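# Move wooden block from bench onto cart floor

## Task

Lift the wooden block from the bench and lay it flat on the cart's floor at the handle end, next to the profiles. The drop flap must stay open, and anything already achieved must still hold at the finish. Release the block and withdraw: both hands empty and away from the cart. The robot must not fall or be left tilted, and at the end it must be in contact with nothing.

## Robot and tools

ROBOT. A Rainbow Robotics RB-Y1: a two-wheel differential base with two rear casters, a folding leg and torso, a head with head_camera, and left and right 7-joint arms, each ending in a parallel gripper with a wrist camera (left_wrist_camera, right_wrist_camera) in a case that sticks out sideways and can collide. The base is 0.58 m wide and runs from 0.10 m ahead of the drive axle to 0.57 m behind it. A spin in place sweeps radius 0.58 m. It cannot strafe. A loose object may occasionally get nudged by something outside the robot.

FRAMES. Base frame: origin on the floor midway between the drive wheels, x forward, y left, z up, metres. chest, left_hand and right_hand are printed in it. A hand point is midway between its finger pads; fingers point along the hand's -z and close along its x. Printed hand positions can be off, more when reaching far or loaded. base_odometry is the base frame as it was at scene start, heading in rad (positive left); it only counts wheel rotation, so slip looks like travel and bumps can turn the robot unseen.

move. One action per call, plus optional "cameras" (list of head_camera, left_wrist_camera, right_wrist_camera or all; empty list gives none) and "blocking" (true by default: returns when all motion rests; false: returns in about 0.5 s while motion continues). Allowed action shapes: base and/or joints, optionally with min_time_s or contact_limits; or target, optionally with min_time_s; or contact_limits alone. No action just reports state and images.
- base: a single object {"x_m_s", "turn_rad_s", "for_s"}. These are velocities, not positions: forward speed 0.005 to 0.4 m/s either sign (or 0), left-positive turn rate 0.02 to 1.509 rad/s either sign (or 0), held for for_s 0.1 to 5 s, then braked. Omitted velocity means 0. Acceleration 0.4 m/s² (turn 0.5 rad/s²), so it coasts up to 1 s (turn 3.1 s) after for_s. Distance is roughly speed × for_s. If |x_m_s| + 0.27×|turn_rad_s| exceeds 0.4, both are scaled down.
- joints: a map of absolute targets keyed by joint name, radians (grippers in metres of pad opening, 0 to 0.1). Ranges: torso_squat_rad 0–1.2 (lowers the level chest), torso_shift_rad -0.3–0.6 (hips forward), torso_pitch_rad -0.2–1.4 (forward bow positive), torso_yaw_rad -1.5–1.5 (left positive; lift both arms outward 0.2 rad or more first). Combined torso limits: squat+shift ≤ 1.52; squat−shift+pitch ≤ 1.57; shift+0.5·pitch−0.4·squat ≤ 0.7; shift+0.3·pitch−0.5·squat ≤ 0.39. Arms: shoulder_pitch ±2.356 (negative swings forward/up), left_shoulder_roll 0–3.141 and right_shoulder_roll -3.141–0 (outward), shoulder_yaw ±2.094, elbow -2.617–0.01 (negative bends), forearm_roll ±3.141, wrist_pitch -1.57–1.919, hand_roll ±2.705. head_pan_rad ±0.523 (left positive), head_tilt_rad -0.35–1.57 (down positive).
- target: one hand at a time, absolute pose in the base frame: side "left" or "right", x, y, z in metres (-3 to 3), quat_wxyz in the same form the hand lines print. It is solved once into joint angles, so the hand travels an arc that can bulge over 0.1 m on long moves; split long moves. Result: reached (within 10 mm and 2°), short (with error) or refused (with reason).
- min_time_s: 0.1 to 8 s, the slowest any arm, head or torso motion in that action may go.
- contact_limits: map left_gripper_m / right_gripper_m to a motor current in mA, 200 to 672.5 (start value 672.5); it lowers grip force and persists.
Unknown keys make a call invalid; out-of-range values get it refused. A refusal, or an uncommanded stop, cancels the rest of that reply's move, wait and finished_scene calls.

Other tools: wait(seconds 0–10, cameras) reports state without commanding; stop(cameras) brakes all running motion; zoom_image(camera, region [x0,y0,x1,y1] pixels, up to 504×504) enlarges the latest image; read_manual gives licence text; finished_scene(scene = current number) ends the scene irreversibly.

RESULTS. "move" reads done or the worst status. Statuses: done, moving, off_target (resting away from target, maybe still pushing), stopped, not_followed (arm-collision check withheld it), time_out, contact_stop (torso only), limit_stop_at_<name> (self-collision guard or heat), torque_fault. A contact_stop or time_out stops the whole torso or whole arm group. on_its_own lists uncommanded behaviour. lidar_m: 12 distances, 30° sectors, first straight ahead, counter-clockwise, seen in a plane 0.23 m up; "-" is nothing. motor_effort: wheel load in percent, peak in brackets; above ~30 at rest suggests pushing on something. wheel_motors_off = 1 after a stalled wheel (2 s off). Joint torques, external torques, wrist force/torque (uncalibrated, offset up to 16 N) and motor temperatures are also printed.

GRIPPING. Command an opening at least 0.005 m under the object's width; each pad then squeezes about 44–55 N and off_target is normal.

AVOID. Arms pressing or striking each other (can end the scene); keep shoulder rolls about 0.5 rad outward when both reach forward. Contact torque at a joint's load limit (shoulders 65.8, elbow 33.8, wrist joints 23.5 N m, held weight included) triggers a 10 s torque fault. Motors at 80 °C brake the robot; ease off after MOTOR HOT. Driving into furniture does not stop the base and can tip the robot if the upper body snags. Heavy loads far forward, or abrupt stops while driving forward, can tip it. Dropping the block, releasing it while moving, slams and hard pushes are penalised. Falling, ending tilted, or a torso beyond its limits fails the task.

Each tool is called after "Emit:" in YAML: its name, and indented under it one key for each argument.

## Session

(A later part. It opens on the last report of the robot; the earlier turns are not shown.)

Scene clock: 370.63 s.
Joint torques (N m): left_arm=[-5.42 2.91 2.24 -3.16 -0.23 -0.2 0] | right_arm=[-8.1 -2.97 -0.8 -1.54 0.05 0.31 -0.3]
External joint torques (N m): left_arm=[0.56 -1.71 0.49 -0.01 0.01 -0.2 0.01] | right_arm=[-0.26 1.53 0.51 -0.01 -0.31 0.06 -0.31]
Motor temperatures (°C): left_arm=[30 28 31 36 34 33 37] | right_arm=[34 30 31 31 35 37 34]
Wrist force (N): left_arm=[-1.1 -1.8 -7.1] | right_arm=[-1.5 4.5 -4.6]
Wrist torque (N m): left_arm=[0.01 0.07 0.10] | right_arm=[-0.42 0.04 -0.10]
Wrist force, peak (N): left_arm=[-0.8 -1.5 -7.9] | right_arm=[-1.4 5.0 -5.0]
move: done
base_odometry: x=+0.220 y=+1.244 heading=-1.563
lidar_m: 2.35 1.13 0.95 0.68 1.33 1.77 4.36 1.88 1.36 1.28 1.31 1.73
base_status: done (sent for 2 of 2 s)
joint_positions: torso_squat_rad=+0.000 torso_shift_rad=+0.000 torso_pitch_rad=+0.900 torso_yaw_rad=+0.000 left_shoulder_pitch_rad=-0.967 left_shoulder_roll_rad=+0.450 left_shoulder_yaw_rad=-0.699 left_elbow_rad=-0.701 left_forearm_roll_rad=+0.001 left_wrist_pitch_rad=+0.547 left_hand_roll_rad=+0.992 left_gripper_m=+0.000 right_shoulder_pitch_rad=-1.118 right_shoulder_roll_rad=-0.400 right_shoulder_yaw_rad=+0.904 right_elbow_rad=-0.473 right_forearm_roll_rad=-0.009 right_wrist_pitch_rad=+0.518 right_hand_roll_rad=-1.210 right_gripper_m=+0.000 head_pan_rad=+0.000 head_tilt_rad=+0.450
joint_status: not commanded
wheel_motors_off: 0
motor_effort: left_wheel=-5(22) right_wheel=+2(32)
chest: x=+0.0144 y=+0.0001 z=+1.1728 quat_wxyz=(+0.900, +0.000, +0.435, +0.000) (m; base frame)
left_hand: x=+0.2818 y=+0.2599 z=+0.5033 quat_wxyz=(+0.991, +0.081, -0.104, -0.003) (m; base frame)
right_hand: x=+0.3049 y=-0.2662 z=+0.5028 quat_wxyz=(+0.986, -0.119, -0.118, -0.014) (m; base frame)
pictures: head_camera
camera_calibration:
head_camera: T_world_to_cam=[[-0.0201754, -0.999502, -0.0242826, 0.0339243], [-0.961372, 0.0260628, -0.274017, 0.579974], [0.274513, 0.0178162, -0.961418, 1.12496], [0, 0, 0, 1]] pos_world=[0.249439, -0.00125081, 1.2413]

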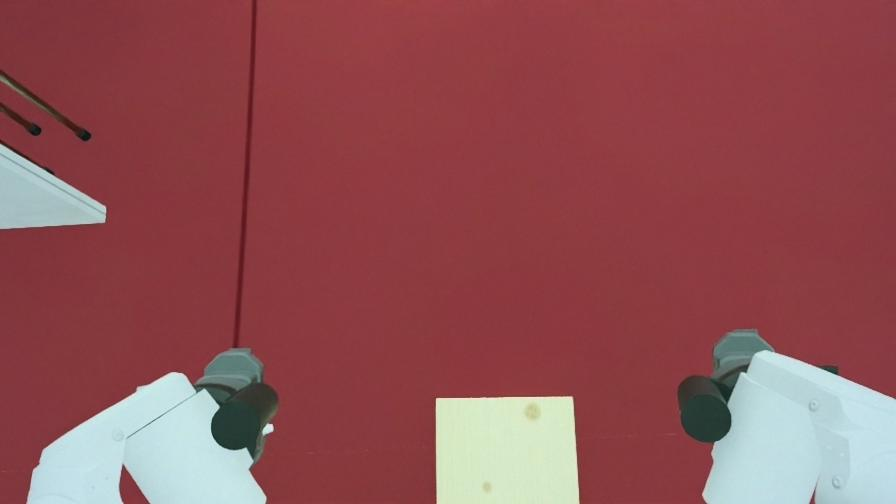

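Emit:
move:
  base: {"x_m_s":0.2,"for_s":4}
  cameras: ["head_camera"]

Emit:
move:
  base: {"x_m_s":0.12,"for_s":4.1}
  cameras: ["head_camera"]

Scene clock: 377.33 s.
Joint torques (N m): left_arm=[-5.13 3.02 2.31 -3.28 -0.18 -0.26 0.02] | right_arm=[-7.81 -3.17 -0.43 -1.52 0.09 0.32 -0.4]
External joint torques (N m): left_arm=[0.85 -1.6 0.56 -0.13 0.06 -0.25 0.03] | right_arm=[0.03 1.33 0.89 0 -0.28 0.07 -0.41]
Motor temperatures (°C): left_arm=[30 28 31 36 34 33 37] | right_arm=[34 30 31 31 35 37 34]
Wrist force (N): left_arm=[-0.6 -1.3 -7.4] | right_arm=[-1.3 4.6 -4.1]
Wrist torque (N m): left_arm=[-0.04 0.07 0.11] | right_arm=[-0.43 0.04 -0.10]
Wrist force, peak (N): left_arm=[-0.1 -2.0 -8.4] | right_arm=[-1.2 5.0 -4.8]
move: done
base_odometry: x=+0.225 y=+0.444 heading=-1.564
lidar_m: 4.19 0.81 0.66 0.71 1.21 1.09 4.59 1.86 1.31 1.24 1.26 1.69
base_status: done (sent for 4 of 4 s)
joint_positions: torso_squat_rad=+0.000 torso_shift_rad=+0.000 torso_pitch_rad=+0.900 torso_yaw_rad=+0.000 left_shoulder_pitch_rad=-0.967 left_shoulder_roll_rad=+0.450 left_shoulder_yaw_rad=-0.699 left_elbow_rad=-0.701 left_forearm_roll_rad=+0.001 left_wrist_pitch_rad=+0.547 left_hand_roll_rad=+0.992 left_gripper_m=+0.000 right_shoulder_pitch_rad=-1.118 right_shoulder_roll_rad=-0.400 right_shoulder_yaw_rad=+0.904 right_elbow_rad=-0.473 right_forearm_roll_rad=-0.009 right_wrist_pitch_rad=+0.518 right_hand_roll_rad=-1.210 right_gripper_m=+0.000 head_pan_rad=+0.000 head_tilt_rad=+0.450
joint_status: not commanded
wheel_motors_off: 0
motor_effort: left_wheel=-2(21) right_wheel=+0(31)
chest: x=+0.0144 y=+0.0001 z=+1.1728 quat_wxyz=(+0.900, +0.000, +0.435, +0.000) (m; base frame)
left_hand: x=+0.2818 y=+0.2599 z=+0.5033 quat_wxyz=(+0.991, +0.081, -0.104, -0.003) (m; base frame)
right_hand: x=+0.3049 y=-0.2662 z=+0.5028 quat_wxyz=(+0.986, -0.119, -0.118, -0.014) (m; base frame)
pictures: head_camera
camera_calibration:
head_camera: T_world_to_cam=[[-0.020171, -0.999502, -0.0242855, 0.0339269], [-0.961365, 0.0260599, -0.274042, 0.580003], [0.274538, 0.0178196, -0.961411, 1.12494], [0, 0, 0, 1]] pos_world=[0.249439, -0.00125083, 1.2413]

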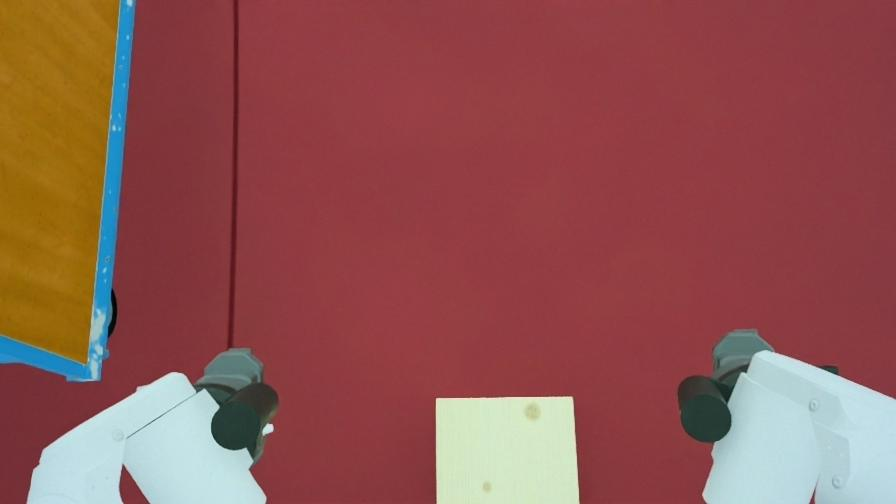

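Scene clock: 382.27 s.
Joint torques (N m): left_arm=[-5.57 3.14 2.38 -3.17 -0.22 -0.2 -0.01] | right_arm=[-7.82 -3.27 -0.68 -1.63 0.08 0.25 -0.28]
External joint torques (N m): left_arm=[0.41 -1.48 0.63 -0.02 0.03 -0.19 0] | right_arm=[0.02 1.23 0.63 -0.11 -0.28 0 -0.29]
Motor temperatures (°C): left_arm=[30 28 31 36 34 33 37] | right_arm=[34 30 31 31 35 37 34]
Wrist force (N): left_arm=[-0.1 -1.4 -6.9] | right_arm=[-1.3 3.7 -4.8]
Wrist torque (N m): left_arm=[-0.04 0.17 0.13] | right_arm=[-0.30 0.06 -0.09]
Wrist force, peak (N): left_arm=[-0.2 -1.3 -8.4] | right_arm=[-1.3 5.0 -4.7]
move: done
base_odometry: x=+0.229 y=-0.048 heading=-1.564
lidar_m: 4.13 0.83 0.57 0.55 0.58 1.50 4.59 1.82 1.27 1.22 1.24 1.67
base_status: done (sent for 4.1 of 4.1 s)
joint_positions: torso_squat_rad=+0.000 torso_shift_rad=+0.000 torso_pitch_rad=+0.900 torso_yaw_rad=+0.000 left_shoulder_pitch_rad=-0.967 left_shoulder_roll_rad=+0.450 left_shoulder_yaw_rad=-0.699 left_elbow_rad=-0.701 left_forearm_roll_rad=+0.001 left_wrist_pitch_rad=+0.547 left_hand_roll_rad=+0.992 left_gripper_m=+0.000 right_shoulder_pitch_rad=-1.118 right_shoulder_roll_rad=-0.400 right_shoulder_yaw_rad=+0.904 right_elbow_rad=-0.473 right_forearm_roll_rad=-0.009 right_wrist_pitch_rad=+0.518 right_hand_roll_rad=-1.210 right_gripper_m=+0.000 head_pan_rad=+0.000 head_tilt_rad=+0.450
joint_status: not commanded
wheel_motors_off: 0
motor_effort: left_wheel=-1(25) right_wheel=+0(28)
chest: x=+0.0144 y=+0.0001 z=+1.1728 quat_wxyz=(+0.900, +0.000, +0.435, +0.000) (m; base frame)
left_hand: x=+0.2818 y=+0.2599 z=+0.5033 quat_wxyz=(+0.991, +0.081, -0.104, -0.003) (m; base frame)
right_hand: x=+0.3048 y=-0.2662 z=+0.5029 quat_wxyz=(+0.986, -0.119, -0.118, -0.014) (m; base frame)
pictures: head_camera
camera_calibration:
head_camera: T_world_to_cam=[[-0.020171, -0.999502, -0.0242855, 0.0339293], [-0.961365, 0.0260599, -0.274042, 0.58003], [0.274538, 0.0178196, -0.961411, 1.12504], [0, 0, 0, 1]] pos_world=[0.249439, -0.00125083, 1.2414]

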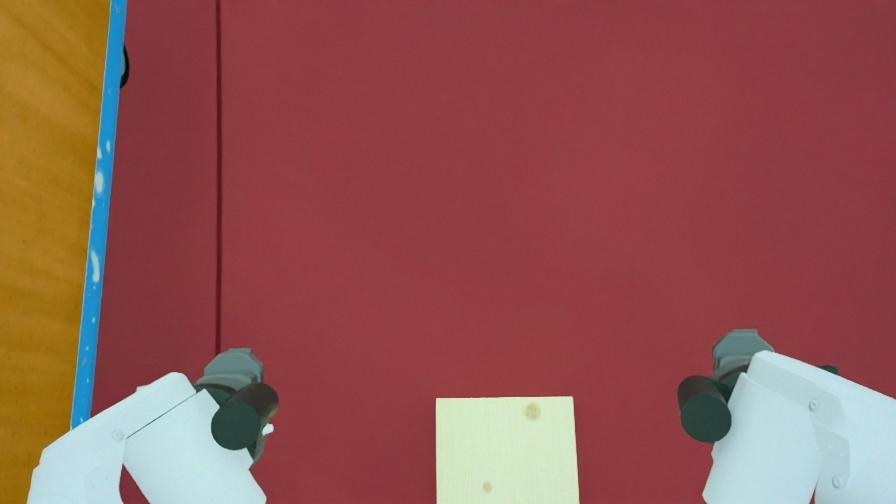

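Emit:
move:
  base: {"x_m_s":-0.2,"for_s":2.5}
  cameras: ["head_camera"]

Emit:
move:
  base: {"turn_rad_s":-0.5,"for_s":2.31}
  cameras: []

Emit:
move:
  base: {"x_m_s":0.25,"for_s":2.44}
  cameras: []

Emit:
move:
  base: {"turn_rad_s":0.5,"for_s":2.296}
  cameras: ["head_camera"]

Scene clock: 396.40 s.
Joint torques (N m): left_arm=[-5.92 3.13 2.44 -3.31 -0.25 -0.21 0.02] | right_arm=[-7.78 -3.44 -0.69 -1.46 0.13 0.32 -0.33]
External joint torques (N m): left_arm=[0.05 -1.49 0.69 -0.16 -0.01 -0.2 0.03] | right_arm=[0.06 1.06 0.62 0.07 -0.24 0.07 -0.34]
Motor temperatures (°C): left_arm=[30 28 31 36 34 33 37] | right_arm=[34 30 31 30 35 37 34]
Wrist force (N): left_arm=[-0.5 -0.9 -8.0] | right_arm=[-1.1 4.5 -4.7]
Wrist torque (N m): left_arm=[-0.08 0.12 0.05] | right_arm=[-0.41 0.06 -0.08]
Wrist force, peak (N): left_arm=[-0.7 -1.6 -8.2] | right_arm=[-2.0 4.9 -4.5]
move: done
base_odometry: x=+0.226 y=+0.452 heading=-1.565
lidar_m: 4.17 0.81 0.65 0.72 1.20 1.07 4.54 1.85 1.32 1.24 1.26 1.70
base_status: done (sent for 2.5 of 2.5 s)
joint_positions: torso_squat_rad=+0.000 torso_shift_rad=+0.000 torso_pitch_rad=+0.900 torso_yaw_rad=+0.000 left_shoulder_pitch_rad=-0.967 left_shoulder_roll_rad=+0.450 left_shoulder_yaw_rad=-0.699 left_elbow_rad=-0.701 left_forearm_roll_rad=+0.001 left_wrist_pitch_rad=+0.547 left_hand_roll_rad=+0.992 left_gripper_m=+0.000 right_shoulder_pitch_rad=-1.118 right_shoulder_roll_rad=-0.400 right_shoulder_yaw_rad=+0.904 right_elbow_rad=-0.473 right_forearm_roll_rad=-0.009 right_wrist_pitch_rad=+0.518 right_hand_roll_rad=-1.210 right_gripper_m=+0.000 head_pan_rad=+0.000 head_tilt_rad=+0.450
joint_status: not commanded
wheel_motors_off: 0
motor_effort: left_wheel=-15(25) right_wheel=+15(33)
chest: x=+0.0144 y=+0.0001 z=+1.1729 quat_wxyz=(+0.900, +0.000, +0.435, +0.000) (m; base frame)
left_hand: x=+0.2817 y=+0.2599 z=+0.5033 quat_wxyz=(+0.991, +0.081, -0.104, -0.003) (m; base frame)
right_hand: x=+0.3048 y=-0.2662 z=+0.5029 quat_wxyz=(+0.986, -0.119, -0.118, -0.014) (m; base frame)
pictures: head_camera
camera_calibration:
head_camera: T_world_to_cam=[[-0.0201721, -0.999501, -0.0242875, 0.033932], [-0.961338, 0.0260632, -0.274134, 0.580139], [0.274631, 0.0178186, -0.961385, 1.12498], [0, 0, 0, 1]] pos_world=[0.249439, -0.00125082, 1.2414]

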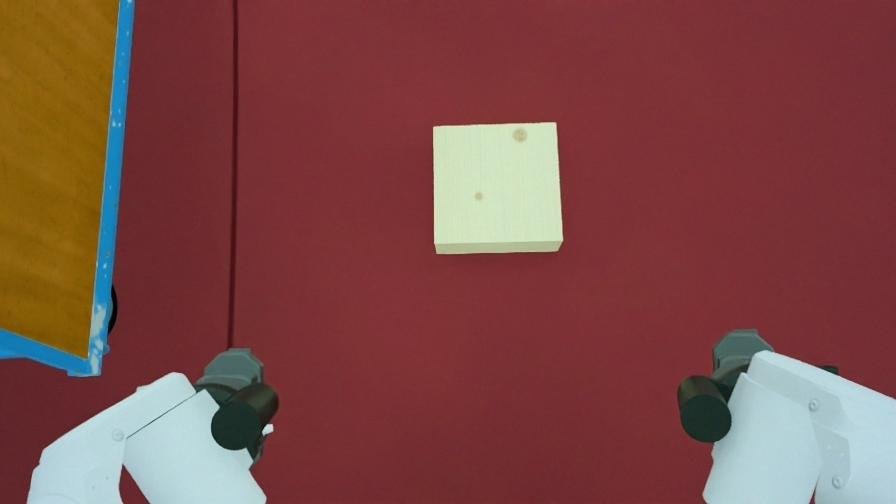

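Scene clock: 400.03 s.
Joint torques (N m): left_arm=[-5.9 3.14 2.11 -3.28 -0.24 -0.28 0.04] | right_arm=[-7.39 -3.19 -0.99 -1.57 0.07 0.1 -0.31]
External joint torques (N m): left_arm=[0.07 -1.48 0.36 -0.14 0 -0.27 0.05] | right_arm=[0.45 1.32 0.32 -0.05 -0.29 -0.15 -0.32]
Motor temperatures (°C): left_arm=[30 28 31 36 34 33 37] | right_arm=[34 30 31 30 35 37 34]
Wrist force (N): left_arm=[-0.3 -1.3 -7.3] | right_arm=[-1.5 4.1 -4.2]
Wrist torque (N m): left_arm=[-0.05 0.15 0.09] | right_arm=[-0.39 0.02 -0.08]
Wrist force, peak (N): left_arm=[0.0 -1.1 -8.2] | right_arm=[-1.6 4.8 -4.7]
move: done
base_odometry: x=+0.226 y=+0.452 heading=-2.714
lidar_m: 1.24 1.54 3.11 0.94 0.66 0.72 0.71 1.10 3.37 2.10 1.36 1.23
base_status: done (sent for 2.3 of 2.3 s)
joint_positions: torso_squat_rad=+0.000 torso_shift_rad=+0.000 torso_pitch_rad=+0.900 torso_yaw_rad=+0.000 left_shoulder_pitch_rad=-0.967 left_shoulder_roll_rad=+0.450 left_shoulder_yaw_rad=-0.699 left_elbow_rad=-0.701 left_forearm_roll_rad=+0.001 left_wrist_pitch_rad=+0.547 left_hand_roll_rad=+0.992 left_gripper_m=+0.000 right_shoulder_pitch_rad=-1.118 right_shoulder_roll_rad=-0.400 right_shoulder_yaw_rad=+0.904 right_elbow_rad=-0.473 right_forearm_roll_rad=-0.009 right_wrist_pitch_rad=+0.518 right_hand_roll_rad=-1.210 right_gripper_m=+0.000 head_pan_rad=+0.000 head_tilt_rad=+0.450
joint_status: not commanded
wheel_motors_off: 0
motor_effort: left_wheel=+15(42) right_wheel=+1(37)
chest: x=+0.0144 y=+0.0001 z=+1.1729 quat_wxyz=(+0.900, +0.000, +0.435, +0.000) (m; base frame)
left_hand: x=+0.2817 y=+0.2599 z=+0.5033 quat_wxyz=(+0.991, +0.081, -0.104, -0.003) (m; base frame)
right_hand: x=+0.3048 y=-0.2662 z=+0.5029 quat_wxyz=(+0.986, -0.119, -0.118, -0.014) (m; base frame)
pictures: none
No camera images: "cameras" was empty.

Scene clock: 403.43 s.
Joint torques (N m): left_arm=[-5.25 3.43 2.4 -3.15 -0.26 -0.19 0.04] | right_arm=[-7.73 -3.17 -0.65 -1.5 0.19 0.26 -0.25]
External joint torques (N m): left_arm=[0.72 -1.19 0.65 0 -0.02 -0.18 0.05] | right_arm=[0.11 1.32 0.66 0.02 -0.18 0.01 -0.26]
Motor temperatures (°C): left_arm=[30 28 31 36 34 33 37] | right_arm=[34 30 31 30 35 37 34]
Wrist force (N): left_arm=[-1.0 -1.2 -8.2] | right_arm=[-0.7 4.6 -4.7]
Wrist torque (N m): left_arm=[-0.01 0.10 0.10] | right_arm=[-0.43 0.10 -0.12]
Wrist force, peak (N): left_arm=[-0.1 -1.0 -8.7] | right_arm=[-0.4 4.9 -5.0]
move: done
base_odometry: x=-0.328 y=+0.200 heading=-2.715
lidar_m: 0.67 0.83 1.69 3.18 1.22 1.12 1.32 1.67 4.81 1.14 0.73 0.66
base_status: done (sent for 2.43 of 2.43 s)
joint_positions: torso_squat_rad=+0.000 torso_shift_rad=+0.000 torso_pitch_rad=+0.900 torso_yaw_rad=+0.000 left_shoulder_pitch_rad=-0.967 left_shoulder_roll_rad=+0.450 left_shoulder_yaw_rad=-0.699 left_elbow_rad=-0.701 left_forearm_roll_rad=+0.001 left_wrist_pitch_rad=+0.547 left_hand_roll_rad=+0.992 left_gripper_m=+0.000 right_shoulder_pitch_rad=-1.118 right_shoulder_roll_rad=-0.400 right_shoulder_yaw_rad=+0.904 right_elbow_rad=-0.473 right_forearm_roll_rad=-0.009 right_wrist_pitch_rad=+0.518 right_hand_roll_rad=-1.210 right_gripper_m=+0.000 head_pan_rad=+0.000 head_tilt_rad=+0.450
joint_status: not commanded
wheel_motors_off: 0
motor_effort: left_wheel=-4(46) right_wheel=+4(33)
chest: x=+0.0144 y=+0.0001 z=+1.1728 quat_wxyz=(+0.900, +0.000, +0.435, +0.000) (m; base frame)
left_hand: x=+0.2818 y=+0.2599 z=+0.5033 quat_wxyz=(+0.991, +0.081, -0.104, -0.003) (m; base frame)
right_hand: x=+0.3048 y=-0.2662 z=+0.5028 quat_wxyz=(+0.986, -0.119, -0.118, -0.014) (m; base frame)
pictures: none
No camera images: "cameras" was empty.

Scene clock: 407.07 s.
Joint torques (N m): left_arm=[-5.6 3.32 2.09 -3.16 -0.37 -0.26 0.09] | right_arm=[-7.83 -3.35 -0.86 -1.41 -0.04 0.28 -0.36]
External joint torques (N m): left_arm=[0.38 -1.3 0.34 -0.01 -0.13 -0.25 0.1] | right_arm=[0.02 1.15 0.45 0.11 -0.4 0.03 -0.37]
Motor temperatures (°C): left_arm=[30 28 31 36 34 33 37] | right_arm=[34 30 31 30 35 37 34]
Wrist force (N): left_arm=[-0.9 -1.1 -7.2] | right_arm=[-1.1 4.6 -4.5]
Wrist torque (N m): left_arm=[-0.06 0.11 0.09] | right_arm=[-0.41 0.06 -0.12]
Wrist force, peak (N): left_arm=[-1.0 -1.3 -8.2] | right_arm=[-0.6 4.9 -4.9]
move: done
base_odometry: x=-0.328 y=+0.201 heading=-1.565
lidar_m: 2.25 1.64 1.16 1.12 1.31 2.58 3.18 1.01 0.72 0.67 0.69 0.92
base_status: done (sent for 2.3 of 2.3 s)
joint_positions: torso_squat_rad=+0.000 torso_shift_rad=+0.000 torso_pitch_rad=+0.900 torso_yaw_rad=+0.000 left_shoulder_pitch_rad=-0.967 left_shoulder_roll_rad=+0.450 left_shoulder_yaw_rad=-0.699 left_elbow_rad=-0.701 left_forearm_roll_rad=+0.001 left_wrist_pitch_rad=+0.547 left_hand_roll_rad=+0.992 left_gripper_m=+0.000 right_shoulder_pitch_rad=-1.118 right_shoulder_roll_rad=-0.400 right_shoulder_yaw_rad=+0.904 right_elbow_rad=-0.473 right_forearm_roll_rad=-0.009 right_wrist_pitch_rad=+0.518 right_hand_roll_rad=-1.210 right_gripper_m=+0.000 head_pan_rad=+0.000 head_tilt_rad=+0.450
joint_status: not commanded
wheel_motors_off: 0
motor_effort: left_wheel=-1(37) right_wheel=+18(29)
chest: x=+0.0144 y=+0.0001 z=+1.1728 quat_wxyz=(+0.900, +0.000, +0.435, +0.000) (m; base frame)
left_hand: x=+0.2818 y=+0.2599 z=+0.5033 quat_wxyz=(+0.991, +0.081, -0.104, -0.003) (m; base frame)
right_hand: x=+0.3048 y=-0.2662 z=+0.5028 quat_wxyz=(+0.986, -0.119, -0.118, -0.014) (m; base frame)
pictures: head_camera
camera_calibration:
head_camera: T_world_to_cam=[[-0.0201747, -0.999501, -0.0242865, 0.0339291], [-0.961365, 0.0260638, -0.274042, 0.580003], [0.274538, 0.0178195, -0.961411, 1.12494], [0, 0, 0, 1]] pos_world=[0.249439, -0.00125082, 1.2413]

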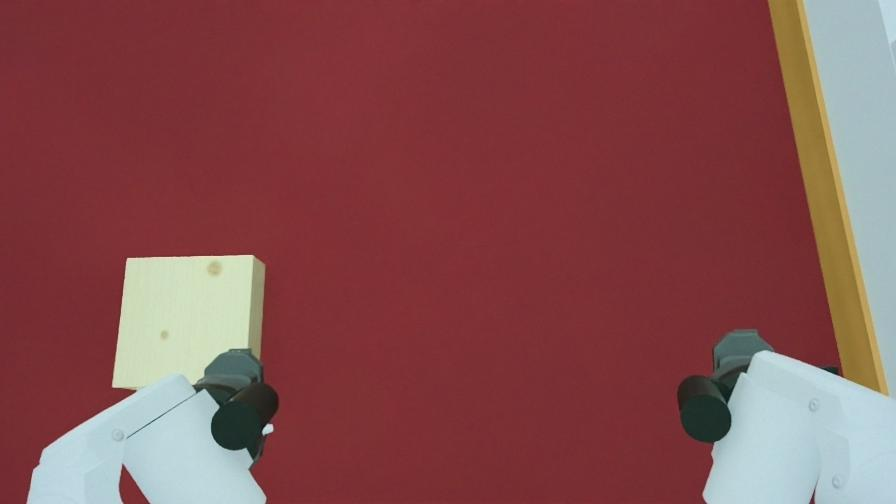

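Emit:
move:
  base: {"x_m_s":0.25,"for_s":1.76}
  cameras: []

Emit:
move:
  base: {"turn_rad_s":0.5,"for_s":3.142}
  cameras: ["head_camera"]

Scene clock: 412.23 s.
Joint torques (N m): left_arm=[-5.73 3.05 2.28 -3.22 -0.24 -0.37 0.03] | right_arm=[-7.35 -3.63 -0.64 -1.37 0.13 0.28 -0.2]
External joint torques (N m): left_arm=[0.24 -1.57 0.53 -0.07 0 -0.36 0.04] | right_arm=[0.49 0.87 0.68 0.16 -0.23 0.03 -0.21]
Motor temperatures (°C): left_arm=[30 28 31 36 34 33 37] | right_arm=[34 30 31 30 35 37 34]
Wrist force (N): left_arm=[-0.6 -1.3 -7.6] | right_arm=[-1.0 4.5 -4.0]
Wrist torque (N m): left_arm=[-0.06 0.10 0.08] | right_arm=[-0.40 0.09 -0.13]
Wrist force, peak (N): left_arm=[-0.1 -1.0 -8.4] | right_arm=[-1.0 4.6 -5.4]
move: done
base_odometry: x=-0.326 y=-0.241 heading=-1.565
lidar_m: 2.22 2.83 1.17 1.13 1.15 1.98 3.07 0.98 0.70 0.65 0.67 0.88
base_status: done (sent for 1.77 of 1.77 s)
joint_positions: torso_squat_rad=+0.000 torso_shift_rad=+0.000 torso_pitch_rad=+0.900 torso_yaw_rad=+0.000 left_shoulder_pitch_rad=-0.967 left_shoulder_roll_rad=+0.450 left_shoulder_yaw_rad=-0.699 left_elbow_rad=-0.701 left_forearm_roll_rad=+0.001 left_wrist_pitch_rad=+0.547 left_hand_roll_rad=+0.992 left_gripper_m=+0.000 right_shoulder_pitch_rad=-1.118 right_shoulder_roll_rad=-0.400 right_shoulder_yaw_rad=+0.904 right_elbow_rad=-0.473 right_forearm_roll_rad=-0.009 right_wrist_pitch_rad=+0.518 right_hand_roll_rad=-1.210 right_gripper_m=+0.000 head_pan_rad=+0.000 head_tilt_rad=+0.450
joint_status: not commanded
wheel_motors_off: 0
motor_effort: left_wheel=+5(34) right_wheel=-5(47)
chest: x=+0.0144 y=+0.0001 z=+1.1728 quat_wxyz=(+0.900, +0.000, +0.435, +0.000) (m; base frame)
left_hand: x=+0.2818 y=+0.2599 z=+0.5033 quat_wxyz=(+0.991, +0.081, -0.104, -0.003) (m; base frame)
right_hand: x=+0.3049 y=-0.2662 z=+0.5028 quat_wxyz=(+0.986, -0.119, -0.118, -0.014) (m; base frame)
pictures: none
No camera images: "cameras" was empty.

Scene clock: 416.70 s.
Joint torques (N m): left_arm=[-5.68 3.17 2.18 -3.27 -0.2 -0.24 0.06] | right_arm=[-7.74 -3.05 -0.69 -1.54 0.09 0.18 -0.22]
External joint torques (N m): left_arm=[0.29 -1.45 0.43 -0.12 0.04 -0.23 0.07] | right_arm=[0.1 1.45 0.62 -0.02 -0.27 -0.07 -0.23]
Motor temperatures (°C): left_arm=[30 28 31 36 34 33 37] | right_arm=[34 30 31 30 35 37 34]
Wrist force (N): left_arm=[-0.8 -1.6 -7.2] | right_arm=[-1.2 4.1 -4.3]
Wrist torque (N m): left_arm=[0.01 0.09 0.11] | right_arm=[-0.38 0.03 -0.10]
Wrist force, peak (N): left_arm=[-0.3 -1.6 -8.3] | right_arm=[-1.9 4.7 -4.7]
move: done
base_odometry: x=-0.326 y=-0.241 heading=+0.001
lidar_m: 1.12 1.16 1.98 2.96 0.96 0.67 0.65 0.68 0.90 2.26 2.81 1.18
base_status: done (sent for 3.13 of 3.13 s)
joint_positions: torso_squat_rad=+0.000 torso_shift_rad=+0.000 torso_pitch_rad=+0.900 torso_yaw_rad=+0.000 left_shoulder_pitch_rad=-0.967 left_shoulder_roll_rad=+0.450 left_shoulder_yaw_rad=-0.699 left_elbow_rad=-0.701 left_forearm_roll_rad=+0.001 left_wrist_pitch_rad=+0.547 left_hand_roll_rad=+0.992 left_gripper_m=+0.000 right_shoulder_pitch_rad=-1.118 right_shoulder_roll_rad=-0.400 right_shoulder_yaw_rad=+0.904 right_elbow_rad=-0.473 right_forearm_roll_rad=-0.009 right_wrist_pitch_rad=+0.518 right_hand_roll_rad=-1.210 right_gripper_m=+0.000 head_pan_rad=+0.000 head_tilt_rad=+0.450
joint_status: not commanded
wheel_motors_off: 0
motor_effort: left_wheel=+0(42) right_wheel=+16(40)
chest: x=+0.0144 y=+0.0001 z=+1.1728 quat_wxyz=(+0.900, +0.000, +0.435, +0.000) (m; base frame)
left_hand: x=+0.2818 y=+0.2599 z=+0.5033 quat_wxyz=(+0.991, +0.081, -0.104, -0.003) (m; base frame)
right_hand: x=+0.3049 y=-0.2662 z=+0.5028 quat_wxyz=(+0.986, -0.119, -0.118, -0.014) (m; base frame)
pictures: head_camera
camera_calibration:
head_camera: T_world_to_cam=[[-0.0201754, -0.999502, -0.0242826, 0.0339243], [-0.961372, 0.0260628, -0.274017, 0.579974], [0.274513, 0.0178162, -0.961418, 1.12496], [0, 0, 0, 1]] pos_world=[0.249439, -0.00125081, 1.2413]

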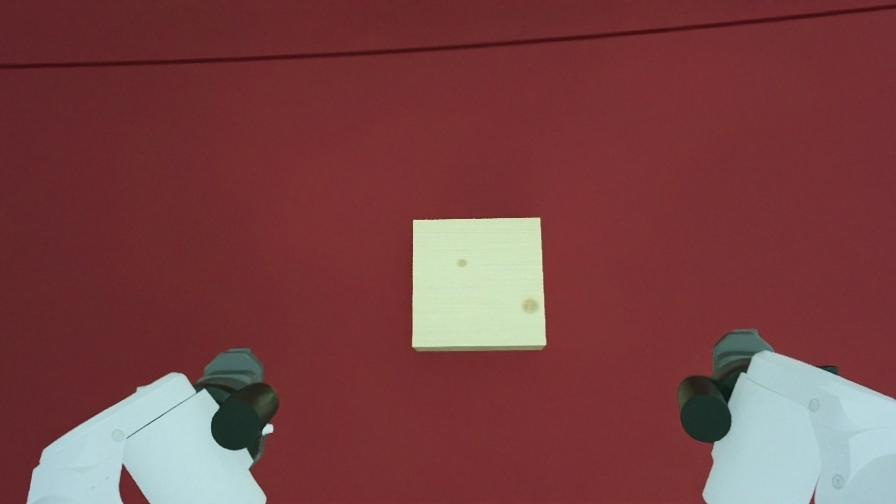

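Emit:
move:
  joints: {"torso_pitch_rad":1.06,"torso_shift_rad":0.07}
  base: {"turn_rad_s":-0.04,"for_s":0.4}
  cameras: []

Emit:
move:
  target: {"side":"left","x":0.22,"y":0.14,"z":0.43,"quat_wxyz":[1,0,0,0]}
  cameras: []

Emit:
move:
  target: {"side":"right","x":0.22,"y":-0.14,"z":0.43,"quat_wxyz":[1,0,0,0]}
  cameras: ["head_camera"]

Scene clock: 435.50 s.
Joint torques (N m): left_arm=[-1.47 1.96 1.58 -2.34 -0.16 -0.16 0] | right_arm=[-3.25 -1.86 -0.47 -0.86 -0.05 0.53 -0.33]
External joint torques (N m): left_arm=[0.22 -1.38 0.71 0 -0.05 -0.32 0] | right_arm=[0.39 1.32 0.25 0.15 -0.26 0.16 -0.33]
Motor temperatures (°C): left_arm=[30 28 31 36 34 33 37] | right_arm=[33 30 31 30 35 37 34]
Wrist force (N): left_arm=[0.5 -1.1 -8.1] | right_arm=[-0.4 4.8 -4.4]
Wrist torque (N m): left_arm=[-0.09 0.17 0.10] | right_arm=[-0.45 0.06 -0.10]
Wrist force, peak (N): left_arm=[-0.8 -1.1 -8.5] | right_arm=[-1.6 4.8 -5.0]
move: done
base_odometry: x=-0.326 y=-0.241 heading=-0.015
lidar_m: 1.12 1.16 1.97 3.16 0.98 0.68 0.65 0.67 0.88 2.16 2.86 1.19
base_status: done (sent for 0.4 of 0.4 s)
joint_positions: torso_squat_rad=+0.000 torso_shift_rad=+0.070 torso_pitch_rad=+1.060 torso_yaw_rad=+0.000 left_shoulder_pitch_rad=-0.967 left_shoulder_roll_rad=+0.450 left_shoulder_yaw_rad=-0.699 left_elbow_rad=-0.701 left_forearm_roll_rad=+0.001 left_wrist_pitch_rad=+0.547 left_hand_roll_rad=+0.992 left_gripper_m=+0.000 right_shoulder_pitch_rad=-1.118 right_shoulder_roll_rad=-0.400 right_shoulder_yaw_rad=+0.904 right_elbow_rad=-0.473 right_forearm_roll_rad=-0.009 right_wrist_pitch_rad=+0.518 right_hand_roll_rad=-1.210 right_gripper_m=+0.000 head_pan_rad=+0.000 head_tilt_rad=+0.450
joint_status: all done
wheel_motors_off: 0
motor_effort: left_wheel=-2(14) right_wheel=+5(16)
chest: x=+0.0909 y=+0.0001 z=+1.1300 quat_wxyz=(+0.863, +0.000, +0.506, +0.000) (m; base frame)
left_hand: x=+0.2482 y=+0.2599 z=+0.4264 quat_wxyz=(+0.996, +0.081, -0.024, -0.010) (m; base frame)
right_hand: x=+0.2709 y=-0.2662 z=+0.4223 quat_wxyz=(+0.992, -0.119, -0.039, -0.004) (m; base frame)
pictures: none
No camera images: "cameras" was empty.

Scene clock: 436.27 s.
Joint torques (N m): left_arm=[-1.99 -1.2 0.5 -3.34 -0.01 0.03 0.01] | right_arm=[-3.45 -2.3 0.01 -0.71 -0.07 0.52 -0.29]
External joint torques (N m): left_arm=[0.04 0.22 0.38 0.45 -0.03 0.09 0.01] | right_arm=[0.19 0.88 0.74 0.3 -0.28 0.16 -0.29]
Motor temperatures (°C): left_arm=[30 28 31 36 34 33 37] | right_arm=[33 30 31 30 35 37 34]
Wrist force (N): left_arm=[1.0 -0.4 -7.2] | right_arm=[-0.3 4.3 -4.7]
Wrist torque (N m): left_arm=[-0.09 0.22 0.08] | right_arm=[-0.36 0.05 -0.10]
Wrist force, peak (N): left_arm=[0.9 -1.1 -8.5] | right_arm=[-0.1 5.1 -4.5]
move: done
base_odometry: x=-0.326 y=-0.241 heading=-0.015
lidar_m: 1.11 1.16 1.96 3.19 0.97 0.69 0.64 0.66 0.90 2.17 2.86 1.19
base_status: not commanded
joint_positions: torso_squat_rad=+0.000 torso_shift_rad=+0.070 torso_pitch_rad=+1.060 torso_yaw_rad=+0.000 left_shoulder_pitch_rad=-0.969 left_shoulder_roll_rad=+0.302 left_shoulder_yaw_rad=-0.716 left_elbow_rad=-0.748 left_forearm_roll_rad=+0.030 left_wrist_pitch_rad=+0.580 left_hand_roll_rad=+0.987 left_gripper_m=+0.000 right_shoulder_pitch_rad=-1.118 right_shoulder_roll_rad=-0.400 right_shoulder_yaw_rad=+0.904 right_elbow_rad=-0.473 right_forearm_roll_rad=-0.009 right_wrist_pitch_rad=+0.518 right_hand_roll_rad=-1.210 right_gripper_m=+0.000 head_pan_rad=+0.000 head_tilt_rad=+0.450
joint_status: all done
wheel_motors_off: 0
motor_effort: left_wheel=-1(2) right_wheel=+7(8)
chest: x=+0.0909 y=+0.0001 z=+1.1301 quat_wxyz=(+0.863, +0.000, +0.506, +0.000) (m; base frame)
left_hand: x=+0.2200 y=+0.1397 z=+0.4303 quat_wxyz=(+1.000, -0.001, +0.000, +0.000) (m; base frame)
left_hand_status: reached (checked arc, planned for 0.4 s): 0 mm and 0.1 deg off.
right_hand: x=+0.2709 y=-0.2661 z=+0.4223 quat_wxyz=(+0.992, -0.119, -0.039, -0.004) (m; base frame)
pictures: none
No camera images: "cameras" was empty.

Scene clock: 437.20 s.
Joint torques (N m): left_arm=[-1.91 -1.52 0.68 -3.36 -0.02 -0.12 0.07] | right_arm=[-2.1 0.42 -0.74 -3.14 0.15 0.21 -0.14]
External joint torques (N m): left_arm=[0.11 -0.37 0.56 0.43 -0.04 -0.06 0.07] | right_arm=[0.33 0.05 -0.34 0.26 0.03 0.22 -0.14]
Motor temperatures (°C): left_arm=[30 28 31 36 34 33 37] | right_arm=[33 30 31 30 35 37 34]
Wrist force (N): left_arm=[0.5 0.7 -6.9] | right_arm=[0.0 3.0 -4.5]
Wrist torque (N m): left_arm=[-0.22 0.13 0.08] | right_arm=[-0.28 0.10 -0.09]
Wrist force, peak (N): left_arm=[1.0 -0.3 -8.4] | right_arm=[0.6 5.0 -4.5]
move: done
base_odometry: x=-0.326 y=-0.241 heading=-0.015
lidar_m: 1.11 1.15 1.97 3.18 0.99 0.68 0.65 0.68 0.89 2.16 2.86 1.19
base_status: not commanded
joint_positions: torso_squat_rad=+0.000 torso_shift_rad=+0.070 torso_pitch_rad=+1.060 torso_yaw_rad=+0.000 left_shoulder_pitch_rad=-0.969 left_shoulder_roll_rad=+0.302 left_shoulder_yaw_rad=-0.716 left_elbow_rad=-0.748 left_forearm_roll_rad=+0.030 left_wrist_pitch_rad=+0.580 left_hand_roll_rad=+0.987 left_gripper_m=+0.000 right_shoulder_pitch_rad=-1.022 right_shoulder_roll_rad=-0.348 right_shoulder_yaw_rad=+0.904 right_elbow_rad=-0.742 right_forearm_roll_rad=-0.099 right_wrist_pitch_rad=+0.573 right_hand_roll_rad=-1.127 right_gripper_m=+0.000 head_pan_rad=+0.000 head_tilt_rad=+0.450
joint_status: all done
wheel_motors_off: 0
motor_effort: left_wheel=-1(2) right_wheel=+7(8)
chest: x=+0.0909 y=+0.0001 z=+1.1301 quat_wxyz=(+0.863, +0.000, +0.506, +0.000) (m; base frame)
left_hand: x=+0.2200 y=+0.1399 z=+0.4303 quat_wxyz=(+1.000, +0.000, +0.000, +0.000) (m; base frame)
right_hand: x=+0.2200 y=-0.1399 z=+0.4299 quat_wxyz=(+1.000, +0.000, +0.000, +0.000) (m; base frame)
right_hand_status: reached (checked arc, planned for 0.6 s): 0 mm and 0.0 deg off.
pictures: head_camera
camera_calibration:
head_camera: T_world_to_cam=[[-0.0237864, -0.999501, -0.0207622, 0.03078], [-0.992739, 0.0260648, -0.117435, 0.467701], [0.117917, 0.0178181, -0.992864, 1.11263], [0, 0, 0, 1]] pos_world=[0.33384, -0.00125081, 1.16025]

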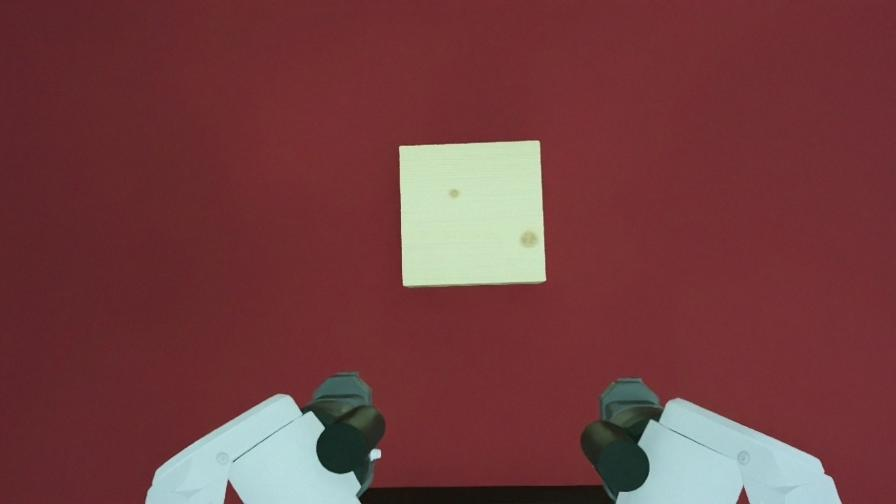

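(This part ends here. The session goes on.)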